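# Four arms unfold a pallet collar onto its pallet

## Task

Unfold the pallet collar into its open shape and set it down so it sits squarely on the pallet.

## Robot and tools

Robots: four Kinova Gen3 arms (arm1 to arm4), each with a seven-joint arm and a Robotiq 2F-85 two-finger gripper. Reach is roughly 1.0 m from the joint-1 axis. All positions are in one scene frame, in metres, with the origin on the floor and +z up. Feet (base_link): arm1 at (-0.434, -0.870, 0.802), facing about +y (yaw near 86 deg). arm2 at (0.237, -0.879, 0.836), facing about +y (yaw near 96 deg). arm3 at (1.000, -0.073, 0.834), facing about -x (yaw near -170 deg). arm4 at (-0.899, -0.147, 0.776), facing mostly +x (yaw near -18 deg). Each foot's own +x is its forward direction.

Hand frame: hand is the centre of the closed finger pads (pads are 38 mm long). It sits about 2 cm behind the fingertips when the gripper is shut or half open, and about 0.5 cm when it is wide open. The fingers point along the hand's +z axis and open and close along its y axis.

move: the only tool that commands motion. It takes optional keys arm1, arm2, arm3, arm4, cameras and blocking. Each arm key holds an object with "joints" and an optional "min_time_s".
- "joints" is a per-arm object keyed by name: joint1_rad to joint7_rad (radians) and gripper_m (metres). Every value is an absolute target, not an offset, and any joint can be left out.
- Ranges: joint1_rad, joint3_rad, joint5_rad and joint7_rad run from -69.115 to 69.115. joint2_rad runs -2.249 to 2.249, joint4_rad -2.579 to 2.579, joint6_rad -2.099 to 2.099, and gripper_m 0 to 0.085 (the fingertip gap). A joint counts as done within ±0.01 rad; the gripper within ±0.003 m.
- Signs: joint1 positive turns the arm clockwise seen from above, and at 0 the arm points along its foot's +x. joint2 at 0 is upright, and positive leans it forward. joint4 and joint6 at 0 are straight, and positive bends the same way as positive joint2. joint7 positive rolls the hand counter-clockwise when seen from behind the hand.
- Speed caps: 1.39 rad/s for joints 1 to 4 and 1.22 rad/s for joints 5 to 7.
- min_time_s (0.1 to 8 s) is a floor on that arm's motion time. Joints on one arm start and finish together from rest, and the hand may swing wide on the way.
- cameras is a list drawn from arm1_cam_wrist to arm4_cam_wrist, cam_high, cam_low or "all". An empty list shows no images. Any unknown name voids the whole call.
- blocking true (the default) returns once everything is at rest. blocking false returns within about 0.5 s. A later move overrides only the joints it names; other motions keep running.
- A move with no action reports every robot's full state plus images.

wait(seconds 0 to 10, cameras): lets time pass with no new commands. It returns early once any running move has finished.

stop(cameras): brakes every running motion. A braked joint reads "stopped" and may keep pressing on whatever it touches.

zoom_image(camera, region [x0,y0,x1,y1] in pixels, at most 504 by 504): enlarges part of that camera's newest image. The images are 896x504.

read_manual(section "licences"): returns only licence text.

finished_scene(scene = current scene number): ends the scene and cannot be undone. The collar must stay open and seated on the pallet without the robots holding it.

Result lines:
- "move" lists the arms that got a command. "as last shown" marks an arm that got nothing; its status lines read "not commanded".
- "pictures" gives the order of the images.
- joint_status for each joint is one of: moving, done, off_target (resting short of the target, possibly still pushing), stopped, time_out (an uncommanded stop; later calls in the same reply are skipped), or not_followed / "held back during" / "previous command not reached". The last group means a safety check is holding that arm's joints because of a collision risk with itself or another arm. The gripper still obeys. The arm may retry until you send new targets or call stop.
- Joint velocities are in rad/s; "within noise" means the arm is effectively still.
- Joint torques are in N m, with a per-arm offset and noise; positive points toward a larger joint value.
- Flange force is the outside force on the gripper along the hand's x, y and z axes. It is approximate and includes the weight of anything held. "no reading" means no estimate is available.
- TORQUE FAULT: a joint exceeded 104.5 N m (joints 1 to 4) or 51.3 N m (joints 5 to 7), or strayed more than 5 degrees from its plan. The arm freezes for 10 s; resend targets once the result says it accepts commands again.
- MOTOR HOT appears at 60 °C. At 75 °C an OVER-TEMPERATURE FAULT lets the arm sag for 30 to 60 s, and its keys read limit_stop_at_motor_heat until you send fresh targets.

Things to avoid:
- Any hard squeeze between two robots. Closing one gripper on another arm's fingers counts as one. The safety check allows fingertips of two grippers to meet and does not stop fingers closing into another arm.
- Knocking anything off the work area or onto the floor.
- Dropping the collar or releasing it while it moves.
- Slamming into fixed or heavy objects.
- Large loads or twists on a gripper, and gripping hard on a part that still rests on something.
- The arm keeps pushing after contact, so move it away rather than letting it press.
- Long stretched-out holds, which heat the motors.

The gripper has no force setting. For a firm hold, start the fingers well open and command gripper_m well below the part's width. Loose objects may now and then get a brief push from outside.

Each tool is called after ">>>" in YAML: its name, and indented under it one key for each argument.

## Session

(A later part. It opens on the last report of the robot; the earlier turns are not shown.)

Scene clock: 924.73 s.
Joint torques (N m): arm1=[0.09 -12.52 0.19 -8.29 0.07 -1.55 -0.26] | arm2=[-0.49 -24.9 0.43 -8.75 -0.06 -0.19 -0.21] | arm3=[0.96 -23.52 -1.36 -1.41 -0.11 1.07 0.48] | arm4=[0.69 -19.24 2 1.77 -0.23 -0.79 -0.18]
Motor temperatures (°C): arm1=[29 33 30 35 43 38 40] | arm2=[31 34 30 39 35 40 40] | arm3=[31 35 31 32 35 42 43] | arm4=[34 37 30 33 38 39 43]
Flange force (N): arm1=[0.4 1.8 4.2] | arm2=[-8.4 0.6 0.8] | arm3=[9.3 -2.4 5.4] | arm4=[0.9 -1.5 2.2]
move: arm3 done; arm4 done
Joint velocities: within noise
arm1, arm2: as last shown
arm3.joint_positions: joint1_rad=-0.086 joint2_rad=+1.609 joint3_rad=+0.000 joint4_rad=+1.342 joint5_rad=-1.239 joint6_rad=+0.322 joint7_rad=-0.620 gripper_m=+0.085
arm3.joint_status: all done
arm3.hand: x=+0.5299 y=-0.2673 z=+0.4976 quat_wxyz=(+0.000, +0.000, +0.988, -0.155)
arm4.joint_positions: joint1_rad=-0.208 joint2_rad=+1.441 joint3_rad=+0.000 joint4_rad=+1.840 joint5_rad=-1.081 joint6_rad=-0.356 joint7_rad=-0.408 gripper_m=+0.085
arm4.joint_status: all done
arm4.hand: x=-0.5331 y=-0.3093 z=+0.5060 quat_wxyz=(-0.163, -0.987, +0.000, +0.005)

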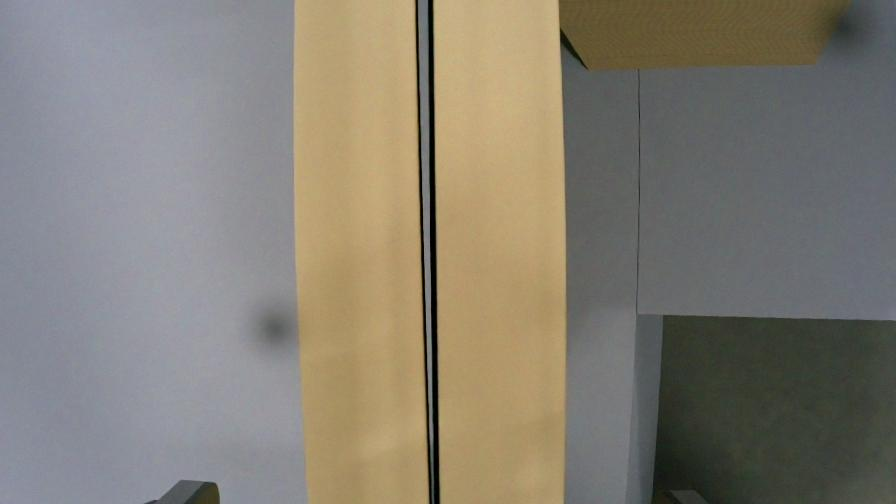

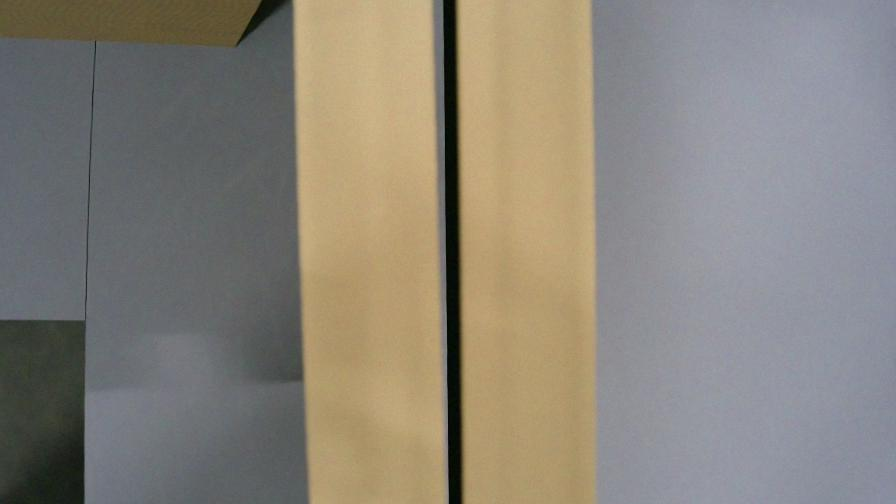

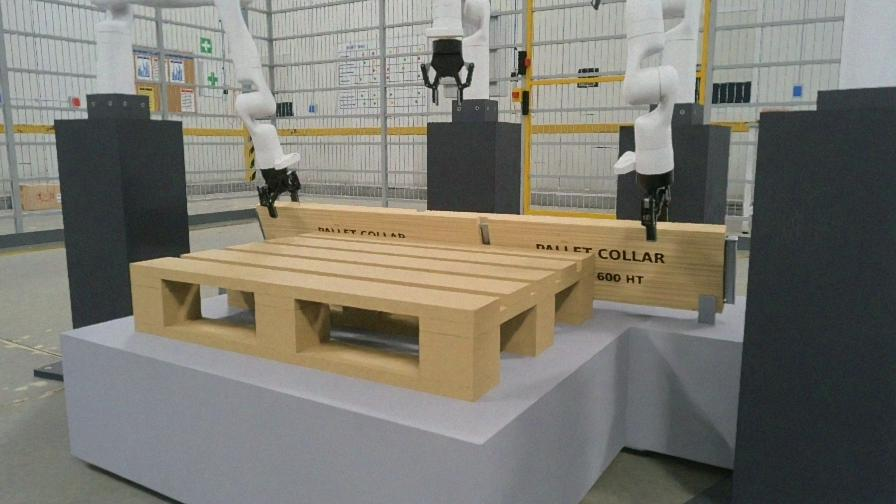

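>>> move:
  arm3: {"joints": {"gripper_m": 0.05}}
  arm4: {"joints": {"gripper_m": 0.05}}
  cameras: ["arm3_cam_wrist", "arm4_cam_wrist"]

Scene clock: 934.93 s.
Joint torques (N m): arm1=[0.14 -12.53 0.17 -8.33 0.14 -1.54 -0.3] | arm2=[-0.5 -24.86 0.42 -8.73 -0.09 -0.19 -0.19] | arm3=[0.99 -23.49 -1.37 -1.42 -0.13 1.09 0.45] | arm4=[-1.27 -16.69 -1.81 1.79 0.07 1.26 -0.25]
Motor temperatures (°C): arm1=[29 33 30 35 43 38 40] | arm2=[31 34 30 39 35 40 40] | arm3=[31 35 31 32 35 42 43] | arm4=[34 37 30 33 38 39 43]
Flange force (N): arm1=[0.2 2.0 4.3] | arm2=[-8.4 0.6 0.7] | arm3=[9.2 -2.4 5.3] | arm4=[0.4 5.4 -1.9]
move: arm3 done; arm4 done
Joint velocities: within noise
arm1, arm2: as last shown
arm3.joint_positions: joint1_rad=-0.086 joint2_rad=+1.609 joint3_rad=+0.000 joint4_rad=+1.342 joint5_rad=-1.239 joint6_rad=+0.322 joint7_rad=-0.620 gripper_m=+0.050
arm3.joint_status: all done
arm3.hand: x=+0.5299 y=-0.2673 z=+0.4976 quat_wxyz=(+0.000, +0.000, +0.988, -0.155)
arm4.joint_positions: joint1_rad=-0.208 joint2_rad=+1.441 joint3_rad=+0.000 joint4_rad=+1.840 joint5_rad=-1.081 joint6_rad=-0.356 joint7_rad=-0.408 gripper_m=+0.050
arm4.joint_status: all done
arm4.hand: x=-0.5331 y=-0.3094 z=+0.5060 quat_wxyz=(-0.163, -0.987, +0.000, +0.005)

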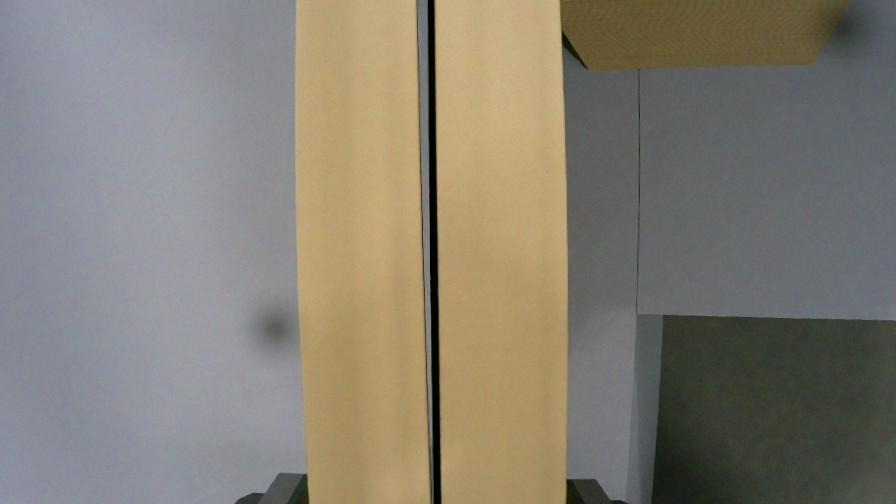

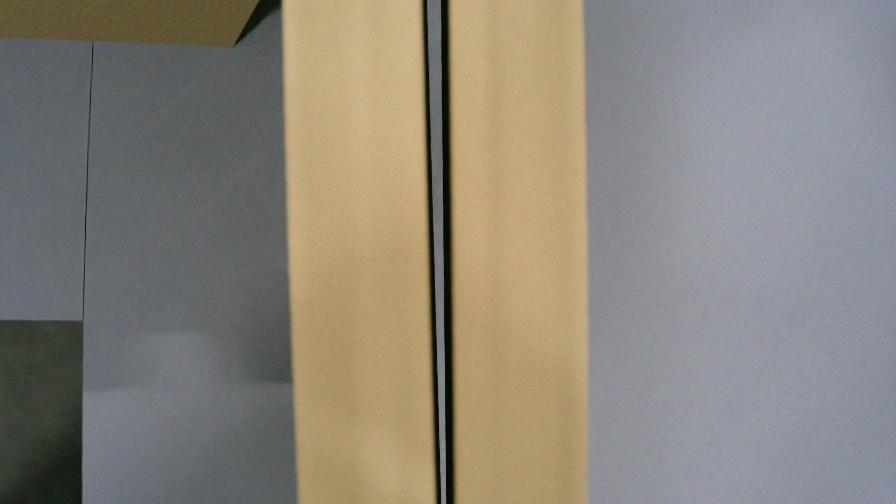

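>>> move:
  arm3: {"joints": {"joint1_rad": -0.2389, "joint2_rad": 1.5895, "joint3_rad": 0, "joint4_rad": 1.2903, "joint5_rad": -0.6336, "joint6_rad": 0.2447, "joint7_rad": -1.3679, "gripper_m": 0.045}, "min_time_s": 5}
  arm4: {"joints": {"joint1_rad": 0.0003, "joint2_rad": 1.4014, "joint3_rad": 0, "joint4_rad": 1.801, "joint5_rad": -0.9439, "joint6_rad": -0.1847, "joint7_rad": -0.3197, "gripper_m": 0.048}, "min_time_s": 5}
  cameras: ["arm2_cam_wrist", "arm3_cam_wrist", "arm4_cam_wrist"]

Scene clock: 1050.47 s.
Joint torques (N m): arm1=[0.19 -12.54 0.16 -8.34 0.15 -1.52 -0.24] | arm2=[-0.5 -24.89 0.44 -8.76 -0.06 -0.2 -0.2] | arm3=[0.97 -24.04 -0.91 -1.98 -0.06 0.43 0.47] | arm4=[0.16 -19.2 0.59 1.92 -0.23 0.25 -0.25]
Motor temperatures (°C): arm1=[29 33 30 35 43 38 40] | arm2=[31 35 30 39 35 40 40] | arm3=[31 34 31 32 35 42 43] | arm4=[34 37 30 33 38 39 43]
Flange force (N): arm1=[0.2 1.4 4.3] | arm2=[-8.4 0.7 0.7] | arm3=[4.4 -4.1 4.7] | arm4=[1.4 1.2 3.2]
move: arm3 done; arm4 done
Joint velocities: within noise
arm1, arm2: as last shown
arm3.joint_positions: joint1_rad=-0.239 joint2_rad=+1.590 joint3_rad=+0.000 joint4_rad=+1.290 joint5_rad=-0.634 joint6_rad=+0.245 joint7_rad=-1.368 gripper_m=+0.045
arm3.joint_status: all done
arm3.hand: x=+0.5302 y=-0.2989 z=+0.4994 quat_wxyz=(+0.000, +0.000, +0.997, -0.077)
arm4.joint_positions: joint1_rad=+0.000 joint2_rad=+1.401 joint3_rad=+0.000 joint4_rad=+1.801 joint5_rad=-0.944 joint6_rad=-0.185 joint7_rad=-0.320 gripper_m=+0.048
arm4.joint_status: all done
arm4.hand: x=-0.5332 y=-0.3434 z=+0.5091 quat_wxyz=(-0.085, -0.996, +0.000, +0.005)

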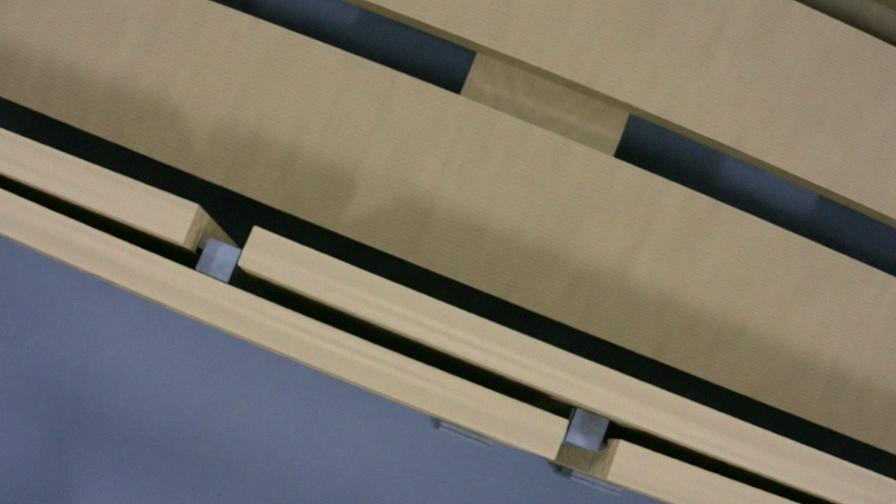

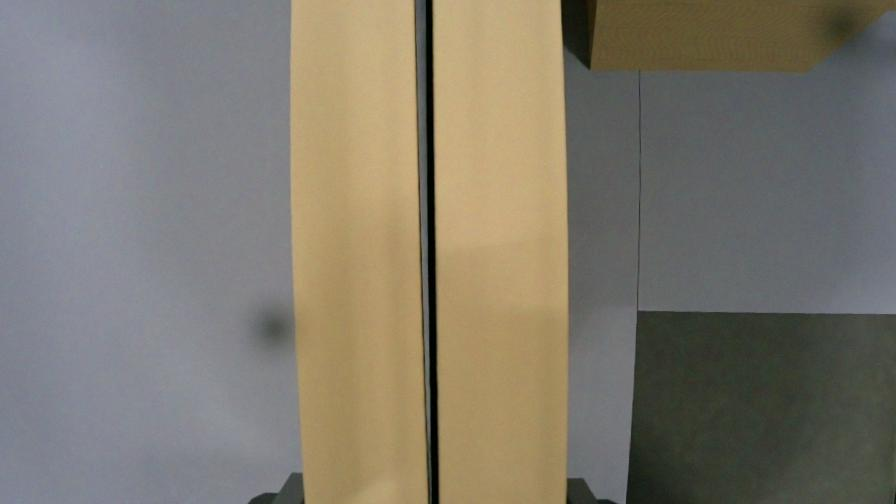

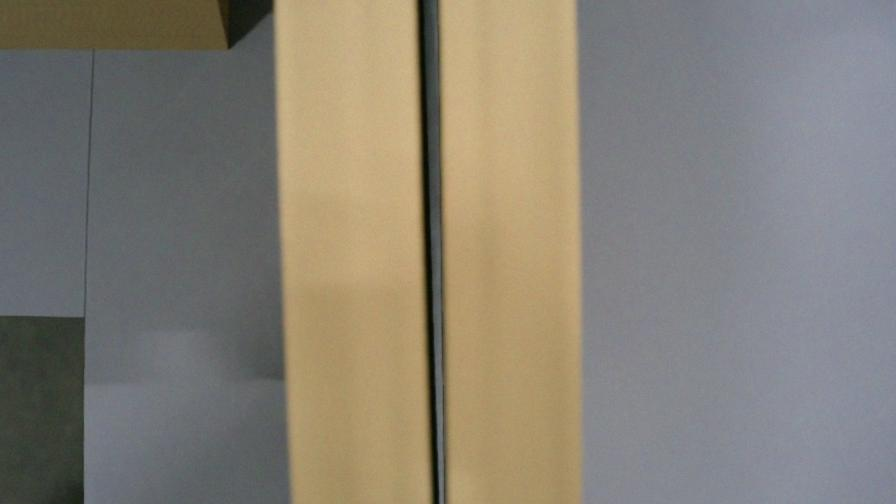

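>>> move:
  arm3: {"joints": {"joint1_rad": -0.3782, "joint2_rad": 1.6047, "joint3_rad": 0, "joint4_rad": 1.1584, "joint5_rad": 0, "joint6_rad": 0.3785, "joint7_rad": -2.1218}, "min_time_s": 5}
  arm4: {"joints": {"joint1_rad": 0.1279, "joint2_rad": 1.3911, "joint3_rad": 0, "joint4_rad": 1.7335, "joint5_rad": -1.459, "joint6_rad": -0.0476, "joint7_rad": 0.3285}, "min_time_s": 5}
  cameras: ["all"]

Scene clock: 1063.97 s.
Joint torques (N m): arm1=[0.14 -12.49 0.15 -8.45 0.13 -1.58 -0.26] | arm2=[-0.47 -24.88 0.41 -8.73 -0.05 -0.2 -0.2] | arm3=[-0.3 -27.56 -1.63 -4.83 -0.14 -0.61 0.47] | arm4=[-2.02 -20.82 -2.48 -0.11 -0.04 1.74 -0.13]
Motor temperatures (°C): arm1=[29 33 30 35 43 38 40] | arm2=[31 35 30 39 35 40 40] | arm3=[31 34 31 32 35 42 43] | arm4=[34 37 30 33 38 39 43]
Flange force (N): arm1=[-0.1 1.6 4.1] | arm2=[-8.3 0.6 0.7] | arm3=[-1.0 0.0 5.4] | arm4=no reading
move: arm3 done; arm4 done
Joint velocities: within noise
arm1, arm2: as last shown
arm3.joint_positions: joint1_rad=-0.378 joint2_rad=+1.605 joint3_rad=+0.000 joint4_rad=+1.158 joint5_rad=+0.000 joint6_rad=+0.379 joint7_rad=-2.122 gripper_m=+0.045
arm3.joint_status: all done
arm3.hand: x=+0.5297 y=-0.3319 z=+0.5007 quat_wxyz=(+0.000, +0.000, +1.000, +0.001)
arm4.joint_positions: joint1_rad=+0.128 joint2_rad=+1.391 joint3_rad=+0.000 joint4_rad=+1.734 joint5_rad=-1.459 joint6_rad=-0.048 joint7_rad=+0.329 gripper_m=+0.048
arm4.joint_status: all done
arm4.hand: x=-0.5331 y=-0.3667 z=+0.5097 quat_wxyz=(-0.032, -0.999, +0.000, +0.005)
pictures: arm1_cam_wrist, arm2_cam_wrist, arm3_cam_wrist, arm4_cam_wrist, cam_high, cam_low

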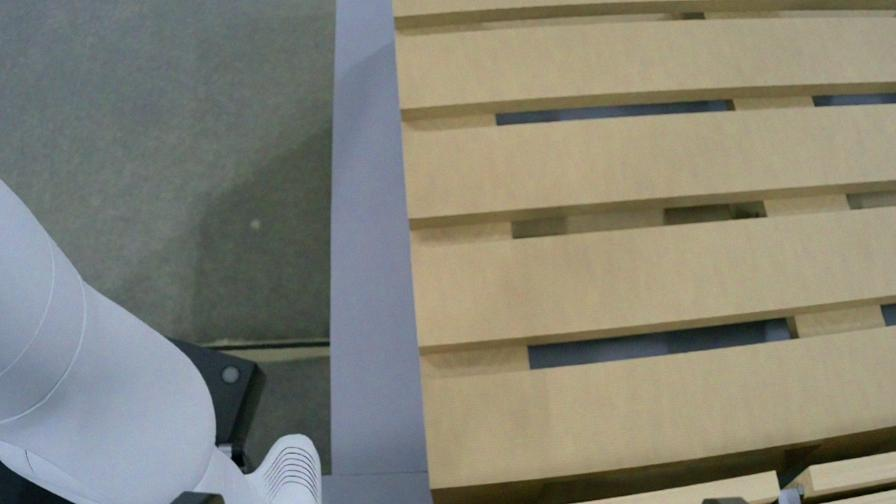

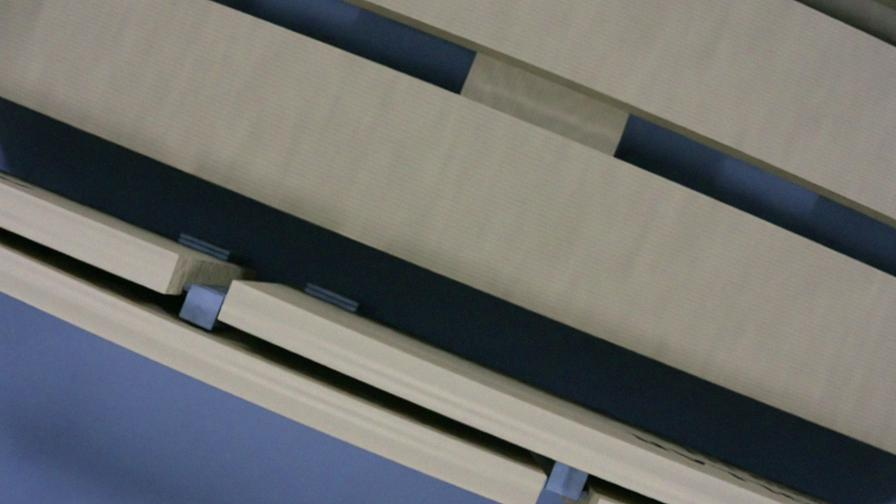

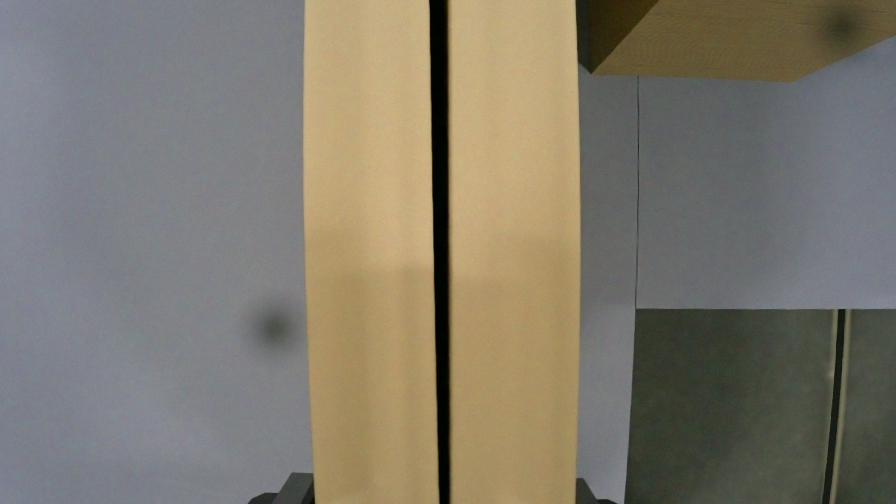

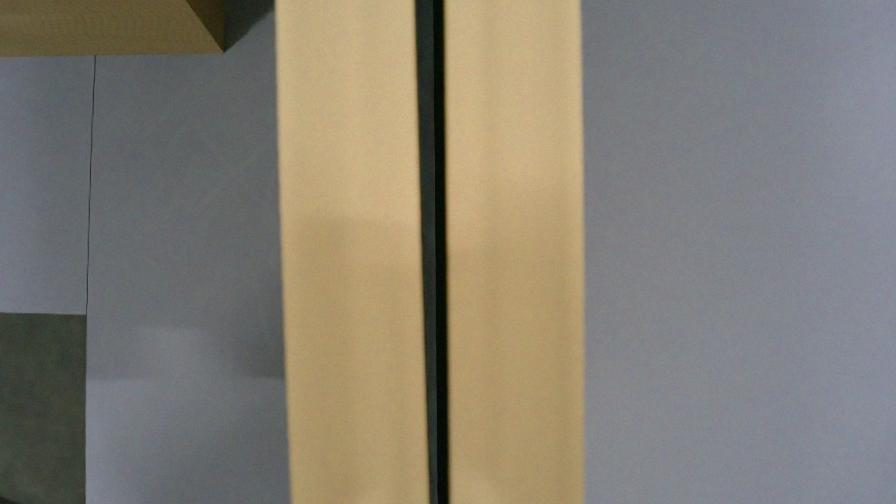

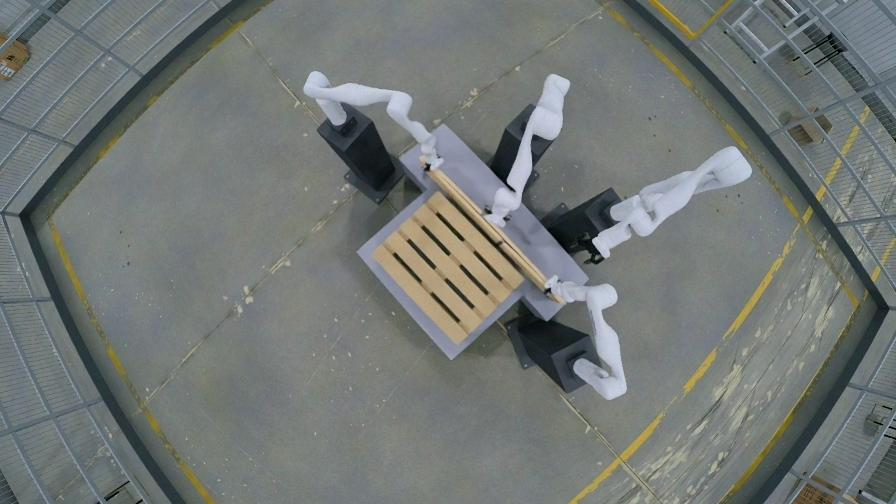

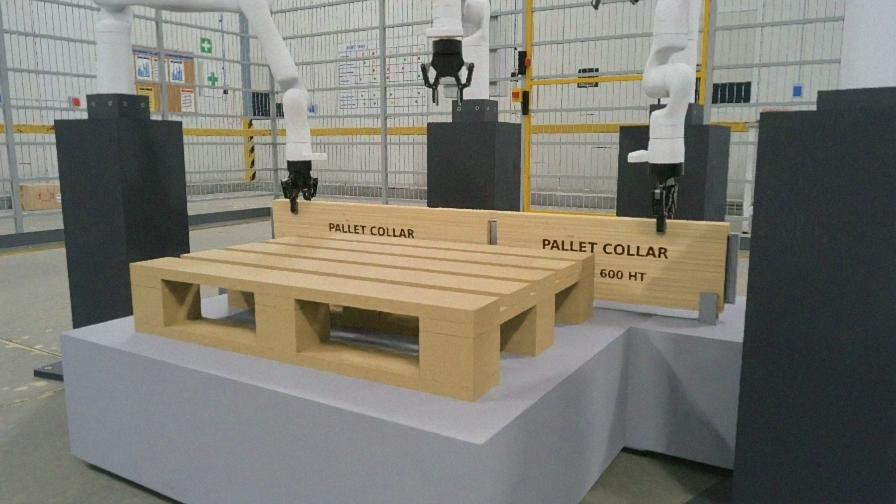

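>>> zoom_image:
  camera: "arm2_cam_wrist"
  region: [150, 220, 400, 420]

>>> zoom_image:
  camera: "arm2_cam_wrist"
  region: [380, 320, 640, 504]

Scaled by 2.016 from the camera's image (finer frame: 1280x720).

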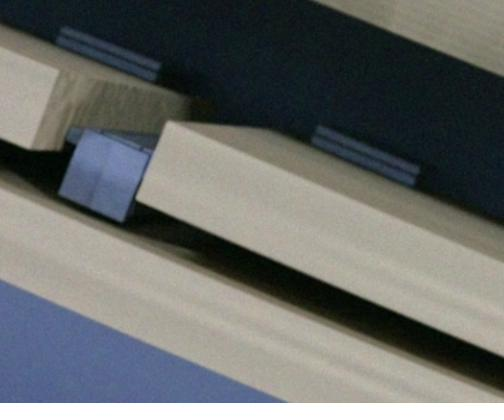

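Scaled by 1.938 from the camera's image (finer frame: 1280x720).

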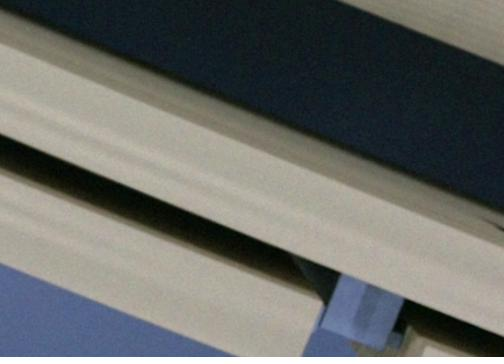

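>>> move:
  arm2: {"joints": {"joint1_rad": -0.3939, "joint2_rad": 1.4921, "joint3_rad": 0, "joint4_rad": 1.0682, "joint5_rad": 0, "joint6_rad": 0.5813, "joint7_rad": -0.4901}, "min_time_s": 4}
  arm3: {"joints": {"gripper_m": 0.06}}
  arm4: {"joints": {"gripper_m": 0.06}}
  cameras: ["arm2_cam_wrist", "arm3_cam_wrist", "arm4_cam_wrist"]

>>> zoom_image:
  camera: "arm2_cam_wrist"
  region: [200, 104, 600, 504]

Scene clock: 1138.47 s.
Joint torques (N m): arm1=[0.08 -12.63 0.12 -8.36 0.12 -1.58 -0.31] | arm2=[-0.48 -25.64 0.39 -7 -0.09 -0.18 -0.18] | arm3=[0.99 -24.93 -0.5 -2.74 0.05 0.36 0.46] | arm4=[0.44 -20.43 0.91 0.84 -0.09 0.13 -0.2]
Motor temperatures (°C): arm1=[29 33 30 35 43 38 39] | arm2=[31 35 30 39 35 40 40] | arm3=[31 34 31 32 35 42 43] | arm4=[34 39 30 32 38 39 43]
Flange force (N): arm1=[0.3 2.2 4.4] | arm2=[-4.7 -7.6 -2.6] | arm3=[0.7 -3.7 4.3] | arm4=no reading
move: arm2 done; arm3 done; arm4 done
Joint velocities: within noise
arm1: as last shown
arm2.joint_positions: joint1_rad=-0.394 joint2_rad=+1.492 joint3_rad=+0.000 joint4_rad=+1.068 joint5_rad=+0.000 joint6_rad=+0.581 joint7_rad=-0.490 gripper_m=+0.050
arm2.joint_status: all done
arm2.hand: x=-0.0225 y=-0.3445 z=+0.5837 quat_wxyz=(+0.004, +0.000, -1.000, -0.001)
arm3.joint_positions: joint1_rad=-0.378 joint2_rad=+1.605 joint3_rad=+0.000 joint4_rad=+1.158 joint5_rad=+0.000 joint6_rad=+0.379 joint7_rad=-2.122 gripper_m=+0.060
arm3.joint_status: all done
arm3.hand: x=+0.5297 y=-0.3319 z=+0.5007 quat_wxyz=(+0.000, +0.000, +1.000, +0.001)
arm4.joint_positions: joint1_rad=+0.128 joint2_rad=+1.391 joint3_rad=+0.000 joint4_rad=+1.734 joint5_rad=-1.459 joint6_rad=-0.048 joint7_rad=+0.329 gripper_m=+0.060
arm4.joint_status: all done
arm4.hand: x=-0.5331 y=-0.3667 z=+0.5097 quat_wxyz=(-0.032, -0.999, +0.000, +0.005)

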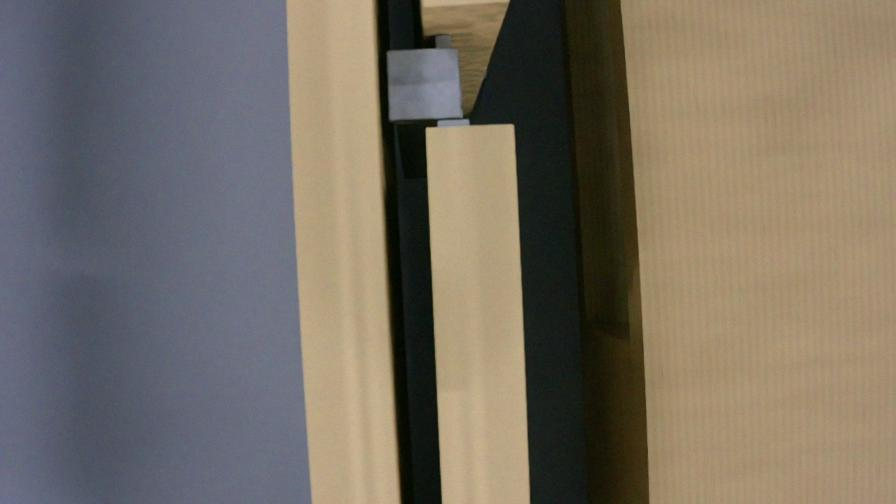

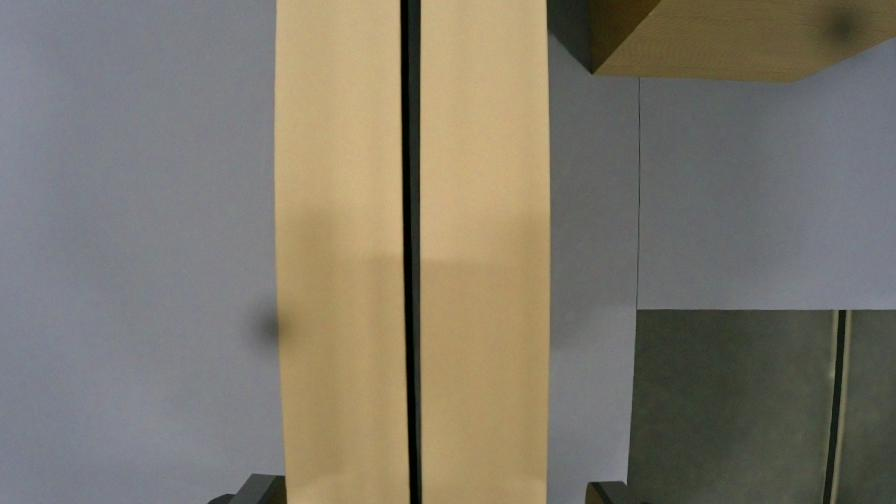

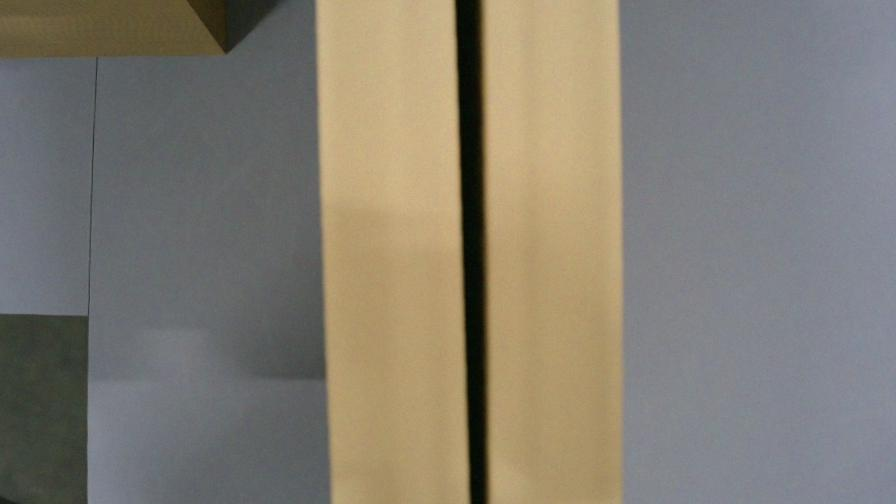

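Scaled by 1.260 from the camera's image (finer frame: 1280x720).

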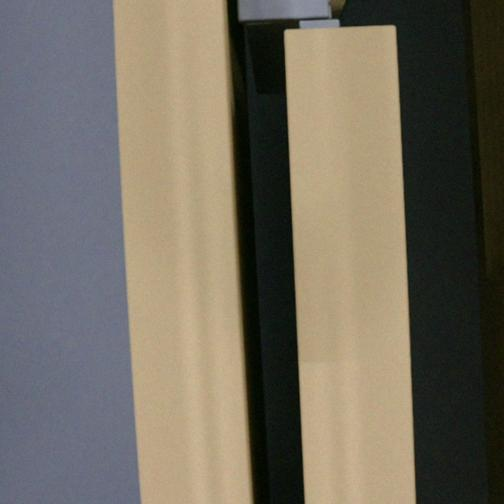

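>>> move:
  arm2: {"joints": {"joint7_rad": 2.6515}}
  cameras: ["arm2_cam_wrist"]

>>> zoom_image:
  camera: "arm2_cam_wrist"
  region: [250, 104, 650, 504]

Scene clock: 1152.93 s.
Joint torques (N m): arm1=[0.16 -12.58 0.18 -8.34 0.2 -1.54 -0.26] | arm2=[-0.48 -25.51 0.57 -6.94 -0.03 -0.12 -0.18] | arm3=[0.98 -24.91 -0.47 -2.72 0.05 0.38 0.45] | arm4=[0.34 -20.31 0.82 0.79 -0.12 0.13 -0.16]
Motor temperatures (°C): arm1=[29 33 30 35 43 38 39] | arm2=[31 35 30 39 35 40 40] | arm3=[31 34 31 32 35 42 43] | arm4=[34 39 30 32 38 39 43]
Flange force (N): arm1=[0.2 2.0 4.4] | arm2=[4.7 7.7 -2.8] | arm3=[0.7 -3.7 4.3] | arm4=no reading
move: arm2 done
Joint velocities: within noise
arm1, arm3: as last shown
arm2.joint_positions: joint1_rad=-0.394 joint2_rad=+1.492 joint3_rad=+0.000 joint4_rad=+1.068 joint5_rad=+0.000 joint6_rad=+0.581 joint7_rad=+2.652 gripper_m=+0.050
arm2.joint_status: all done
arm2.hand: x=-0.0225 y=-0.3446 z=+0.5837 quat_wxyz=(-0.001, +1.000, +0.000, -0.004)
arm4.joint_positions: joint1_rad=+0.128 joint2_rad=+1.391 joint3_rad=+0.000 joint4_rad=+1.734 joint5_rad=-1.459 joint6_rad=-0.048 joint7_rad=+0.329 gripper_m=+0.060
arm4.joint_status: not commanded
arm4.hand: x=-0.5331 y=-0.3667 z=+0.5097 quat_wxyz=(-0.032, -0.999, +0.000, +0.005)

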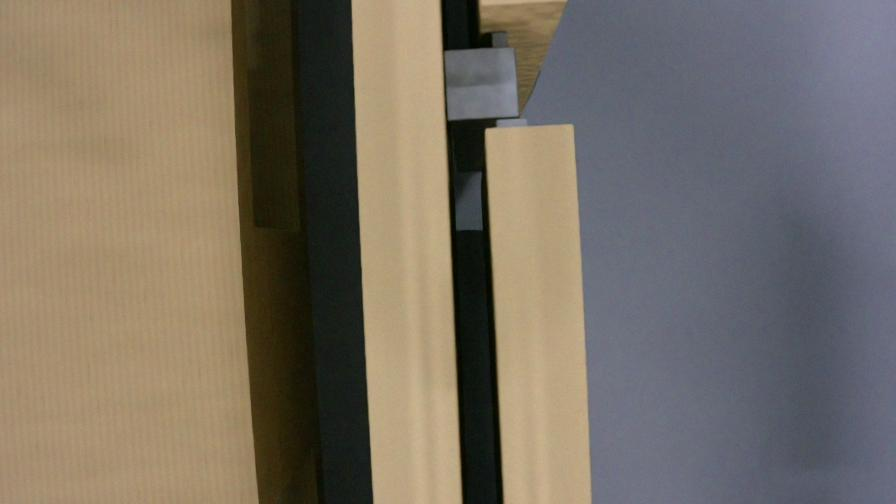

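Scaled by 1.260 from the camera's image (finer frame: 1280x720).

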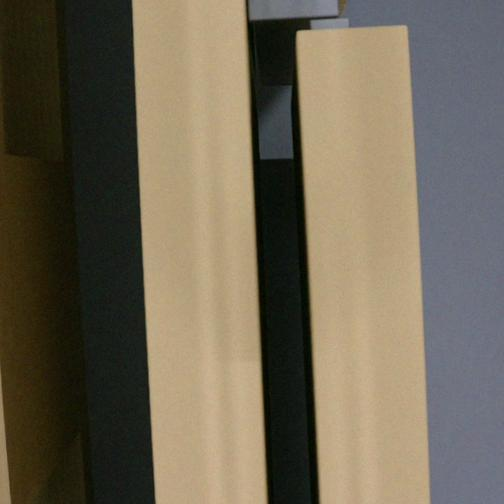

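>>> move:
  arm2: {"joints": {"joint7_rad": 2.6765}}
  cameras: ["cam_low", "arm3_cam_wrist"]

>>> zoom_image:
  camera: "cam_low"
  region: [420, 110, 540, 230]

>>> zoom_image:
  camera: "arm3_cam_wrist"
  region: [200, 424, 680, 504]

Scene clock: 1191.63 s.
Joint torques (N m): arm1=[0.15 -12.58 0.17 -8.38 0.15 -1.54 -0.22] | arm2=[-0.44 -25.5 0.52 -6.92 -0.04 -0.11 -0.2] | arm3=[0.99 -24.9 -0.49 -2.78 0.06 0.36 0.45] | arm4=[0.42 -20.35 0.85 0.67 -0.09 0.09 -0.17]
Motor temperatures (°C): arm1=[29 33 30 35 43 38 39] | arm2=[31 35 30 39 35 40 40] | arm3=[31 34 31 32 35 42 43] | arm4=[34 38 30 32 38 39 43]
Flange force (N): arm1=[0.1 1.5 4.4] | arm2=[4.5 7.8 -2.8] | arm3=[0.5 -3.6 4.1] | arm4=no reading
move: arm2 done
Joint velocities: within noise
arm1.joint_positions: joint1_rad=+0.000 joint2_rad=+0.155 joint3_rad=+0.000 joint4_rad=+2.190 joint5_rad=+0.000 joint6_rad=+0.305 joint7_rad=-1.571 gripper_m=+0.085
arm1.joint_status: not commanded
arm1.hand: x=-0.3775 y=-0.4371 z=+1.0103 quat_wxyz=(+0.171, -0.709, -0.660, -0.176)
arm2.joint_positions: joint1_rad=-0.394 joint2_rad=+1.492 joint3_rad=+0.000 joint4_rad=+1.068 joint5_rad=+0.000 joint6_rad=+0.581 joint7_rad=+2.676 gripper_m=+0.050
arm2.joint_status: all done
arm2.hand: x=-0.0225 y=-0.3446 z=+0.5837 quat_wxyz=(-0.001, +1.000, +0.013, -0.004)
arm3: as last shown
arm4.joint_positions: joint1_rad=+0.128 joint2_rad=+1.391 joint3_rad=+0.000 joint4_rad=+1.734 joint5_rad=-1.459 joint6_rad=-0.048 joint7_rad=+0.329 gripper_m=+0.060
arm4.joint_status: not commanded
arm4.hand: x=-0.5331 y=-0.3667 z=+0.5097 quat_wxyz=(-0.032, -0.999, +0.000, +0.005)
pictures: arm3_cam_wrist, cam_low

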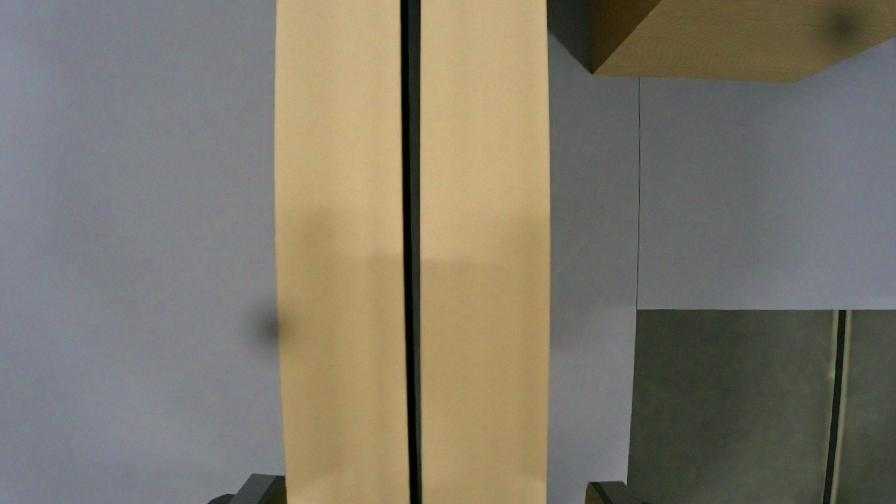

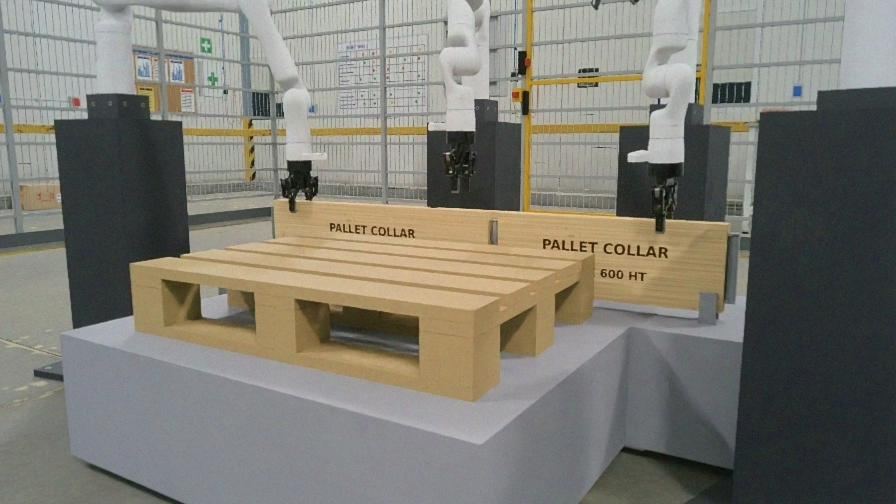

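Scaled by 4.200 from the camera's image (finer frame: 1280x720).

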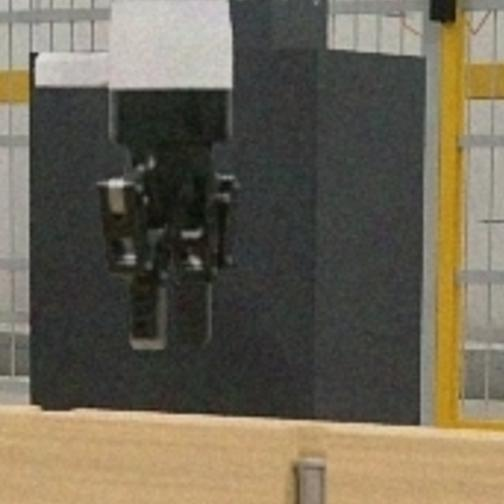

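Scaled by 1.050 from the camera's image (finer frame: 1280x720).

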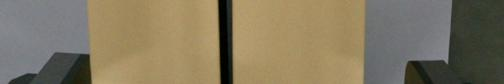

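>>> move:
  arm2: {"joints": {"joint1_rad": -0.4184, "joint2_rad": 1.5354, "joint4_rad": 1.126, "joint6_rad": 0.4802, "joint7_rad": 2.6521, "gripper_m": 0.036}, "min_time_s": 2}
  cameras: ["arm2_cam_wrist", "cam_low"]

>>> zoom_image:
  camera: "arm2_cam_wrist"
  region: [350, 104, 750, 504]

>>> zoom_image:
  camera: "cam_low"
  region: [420, 130, 520, 230]

Scene clock: 1235.33 s.
Joint torques (N m): arm1=[0.15 -12.54 0.11 -8.36 0.1 -1.54 -0.27] | arm2=[-0.48 -24.83 0.54 -6.11 -0.07 -0.11 -0.16] | arm3=[0.98 -24.93 -0.5 -2.76 0.05 0.37 0.46] | arm4=[0.42 -20.32 0.88 0.71 -0.15 0.11 -0.19]
Motor temperatures (°C): arm1=[29 33 30 35 43 38 39] | arm2=[31 35 30 39 35 40 40] | arm3=[31 34 31 32 35 42 42] | arm4=[34 38 30 32 38 39 43]
Flange force (N): arm1=[0.1 1.5 4.3] | arm2=[4.4 6.9 -3.0] | arm3=[0.6 -3.6 4.2] | arm4=no reading
move: arm2 done
Joint velocities: within noise
arm1, arm3: as last shown
arm2.joint_positions: joint1_rad=-0.418 joint2_rad=+1.535 joint3_rad=+0.000 joint4_rad=+1.126 joint5_rad=+0.000 joint6_rad=+0.480 joint7_rad=+2.652 gripper_m=+0.036
arm2.joint_status: all done
arm2.hand: x=-0.0228 y=-0.3739 z=+0.5494 quat_wxyz=(-0.001, +1.000, +0.013, -0.004)
arm4.joint_positions: joint1_rad=+0.128 joint2_rad=+1.391 joint3_rad=+0.000 joint4_rad=+1.734 joint5_rad=-1.459 joint6_rad=-0.048 joint7_rad=+0.329 gripper_m=+0.060
arm4.joint_status: not commanded
arm4.hand: x=-0.5331 y=-0.3667 z=+0.5097 quat_wxyz=(-0.032, -0.999, +0.000, +0.005)

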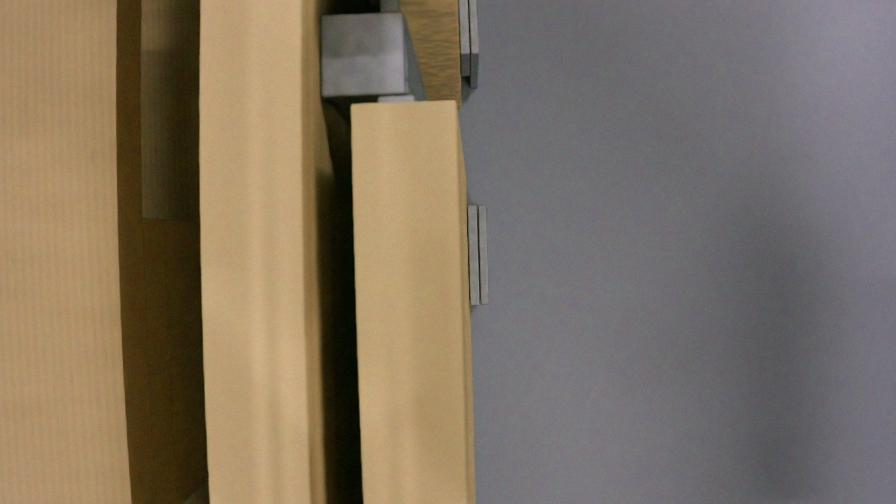

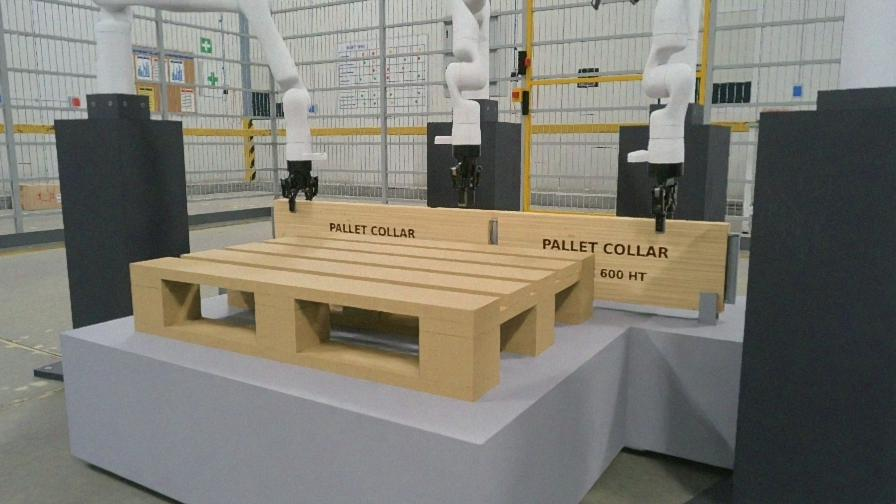

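Scaled by 1.260 from the camera's image (finer frame: 1280x720).

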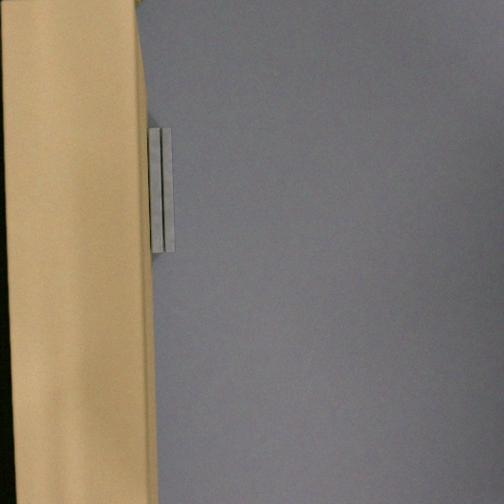

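Scaled by 5.040 from the camera's image (finer frame: 1280x720).

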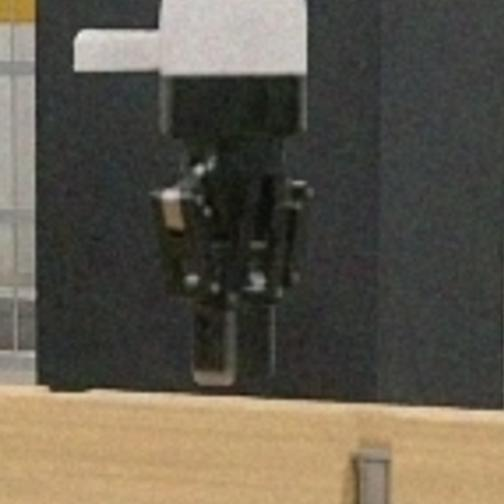

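>>> move:
  arm2: {"joints": {"joint2_rad": 1.5832, "joint4_rad": 1.0793, "joint6_rad": 0.4791}, "min_time_s": 2}
  cameras: ["arm2_cam_wrist"]

Scene clock: 1253.80 s.
Joint torques (N m): arm1=[0.14 -12.5 0.2 -8.33 0.14 -1.55 -0.29] | arm2=[-10.59 28.14 -11.64 2.14 -2.53 -3.04 0.46] | arm3=[0.97 -24.9 -0.45 -2.74 0.02 0.35 0.46] | arm4=[0.7 -20.49 1.23 0.31 -0.1 -0.07 -0.19]
Motor temperatures (°C): arm1=[29 33 30 35 43 38 39] | arm2=[31 35 30 39 35 40 40] | arm3=[31 34 31 32 35 42 42] | arm4=[34 38 30 32 38 39 43]
Flange force (N): arm1=[0.2 2.0 4.2] | arm2=[25.9 13.0 -109.9] | arm3=[0.7 -3.7 4.2] | arm4=no reading
move: arm2 done
Joint velocities: within noise
arm1, arm3: as last shown
arm2.joint_positions: joint1_rad=-0.418 joint2_rad=+1.583 joint3_rad=+0.000 joint4_rad=+1.079 joint5_rad=+0.000 joint6_rad=+0.479 joint7_rad=+2.652 gripper_m=+0.036
arm2.joint_status: all done
arm2.hand: x=-0.0228 y=-0.3737 z=+0.5292 quat_wxyz=(-0.001, +1.000, +0.013, -0.004)
arm4.joint_positions: joint1_rad=+0.128 joint2_rad=+1.391 joint3_rad=+0.000 joint4_rad=+1.734 joint5_rad=-1.459 joint6_rad=-0.048 joint7_rad=+0.329 gripper_m=+0.060
arm4.joint_status: not commanded
arm4.hand: x=-0.5331 y=-0.3667 z=+0.5097 quat_wxyz=(-0.032, -0.999, +0.000, +0.005)

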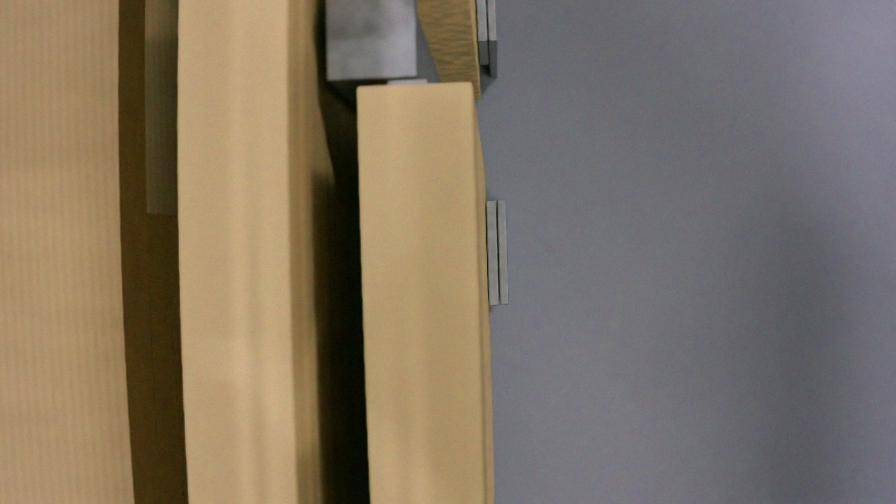

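>>> move:
  arm2: {"joints": {"joint2_rad": 1.5545, "joint4_rad": 1.1073, "joint6_rad": 0.4798}, "min_time_s": 1}
  cameras: ["arm2_cam_wrist", "cam_low"]

>>> zoom_image:
  camera: "cam_low"
  region: [420, 130, 520, 230]

Scene clock: 1263.87 s.
Joint torques (N m): arm1=[0.14 -12.6 0.2 -8.39 0.14 -1.52 -0.24] | arm2=[-0.43 -24.79 0.54 -6.17 -0.04 -0.13 -0.15] | arm3=[0.94 -24.91 -0.45 -2.77 0.05 0.35 0.45] | arm4=[0.26 -20.37 0.72 0.61 -0.13 0.16 -0.16]
Motor temperatures (°C): arm1=[29 33 30 35 43 38 39] | arm2=[31 36 30 39 35 40 40] | arm3=[31 34 31 32 35 42 42] | arm4=[34 38 30 32 38 39 43]
Flange force (N): arm1=[0.1 1.7 4.5] | arm2=[4.4 7.3 -3.4] | arm3=[0.6 -3.5 4.1] | arm4=no reading
move: arm2 done
Joint velocities: within noise
arm1, arm3: as last shown
arm2.joint_positions: joint1_rad=-0.418 joint2_rad=+1.554 joint3_rad=+0.000 joint4_rad=+1.107 joint5_rad=+0.000 joint6_rad=+0.480 joint7_rad=+2.652 gripper_m=+0.036
arm2.joint_status: all done
arm2.hand: x=-0.0229 y=-0.3737 z=+0.5413 quat_wxyz=(-0.001, +1.000, +0.013, -0.004)
arm4.joint_positions: joint1_rad=+0.128 joint2_rad=+1.391 joint3_rad=+0.000 joint4_rad=+1.734 joint5_rad=-1.459 joint6_rad=-0.048 joint7_rad=+0.329 gripper_m=+0.060
arm4.joint_status: not commanded
arm4.hand: x=-0.5331 y=-0.3667 z=+0.5097 quat_wxyz=(-0.032, -0.999, +0.000, +0.005)

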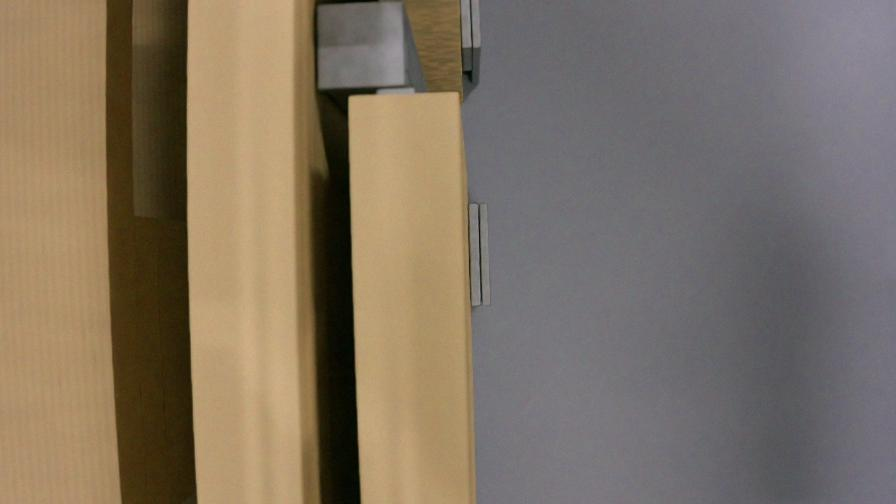

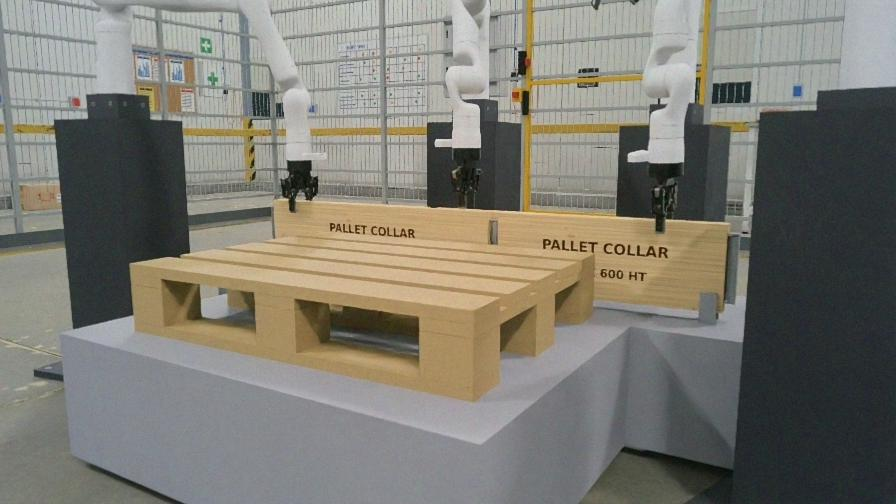

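Scaled by 5.040 from the camera's image (finer frame: 1280x720).

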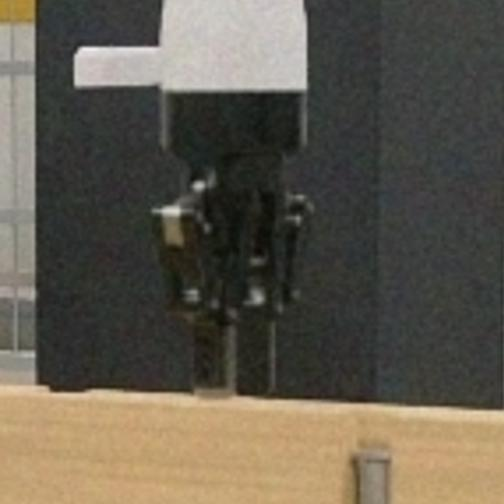

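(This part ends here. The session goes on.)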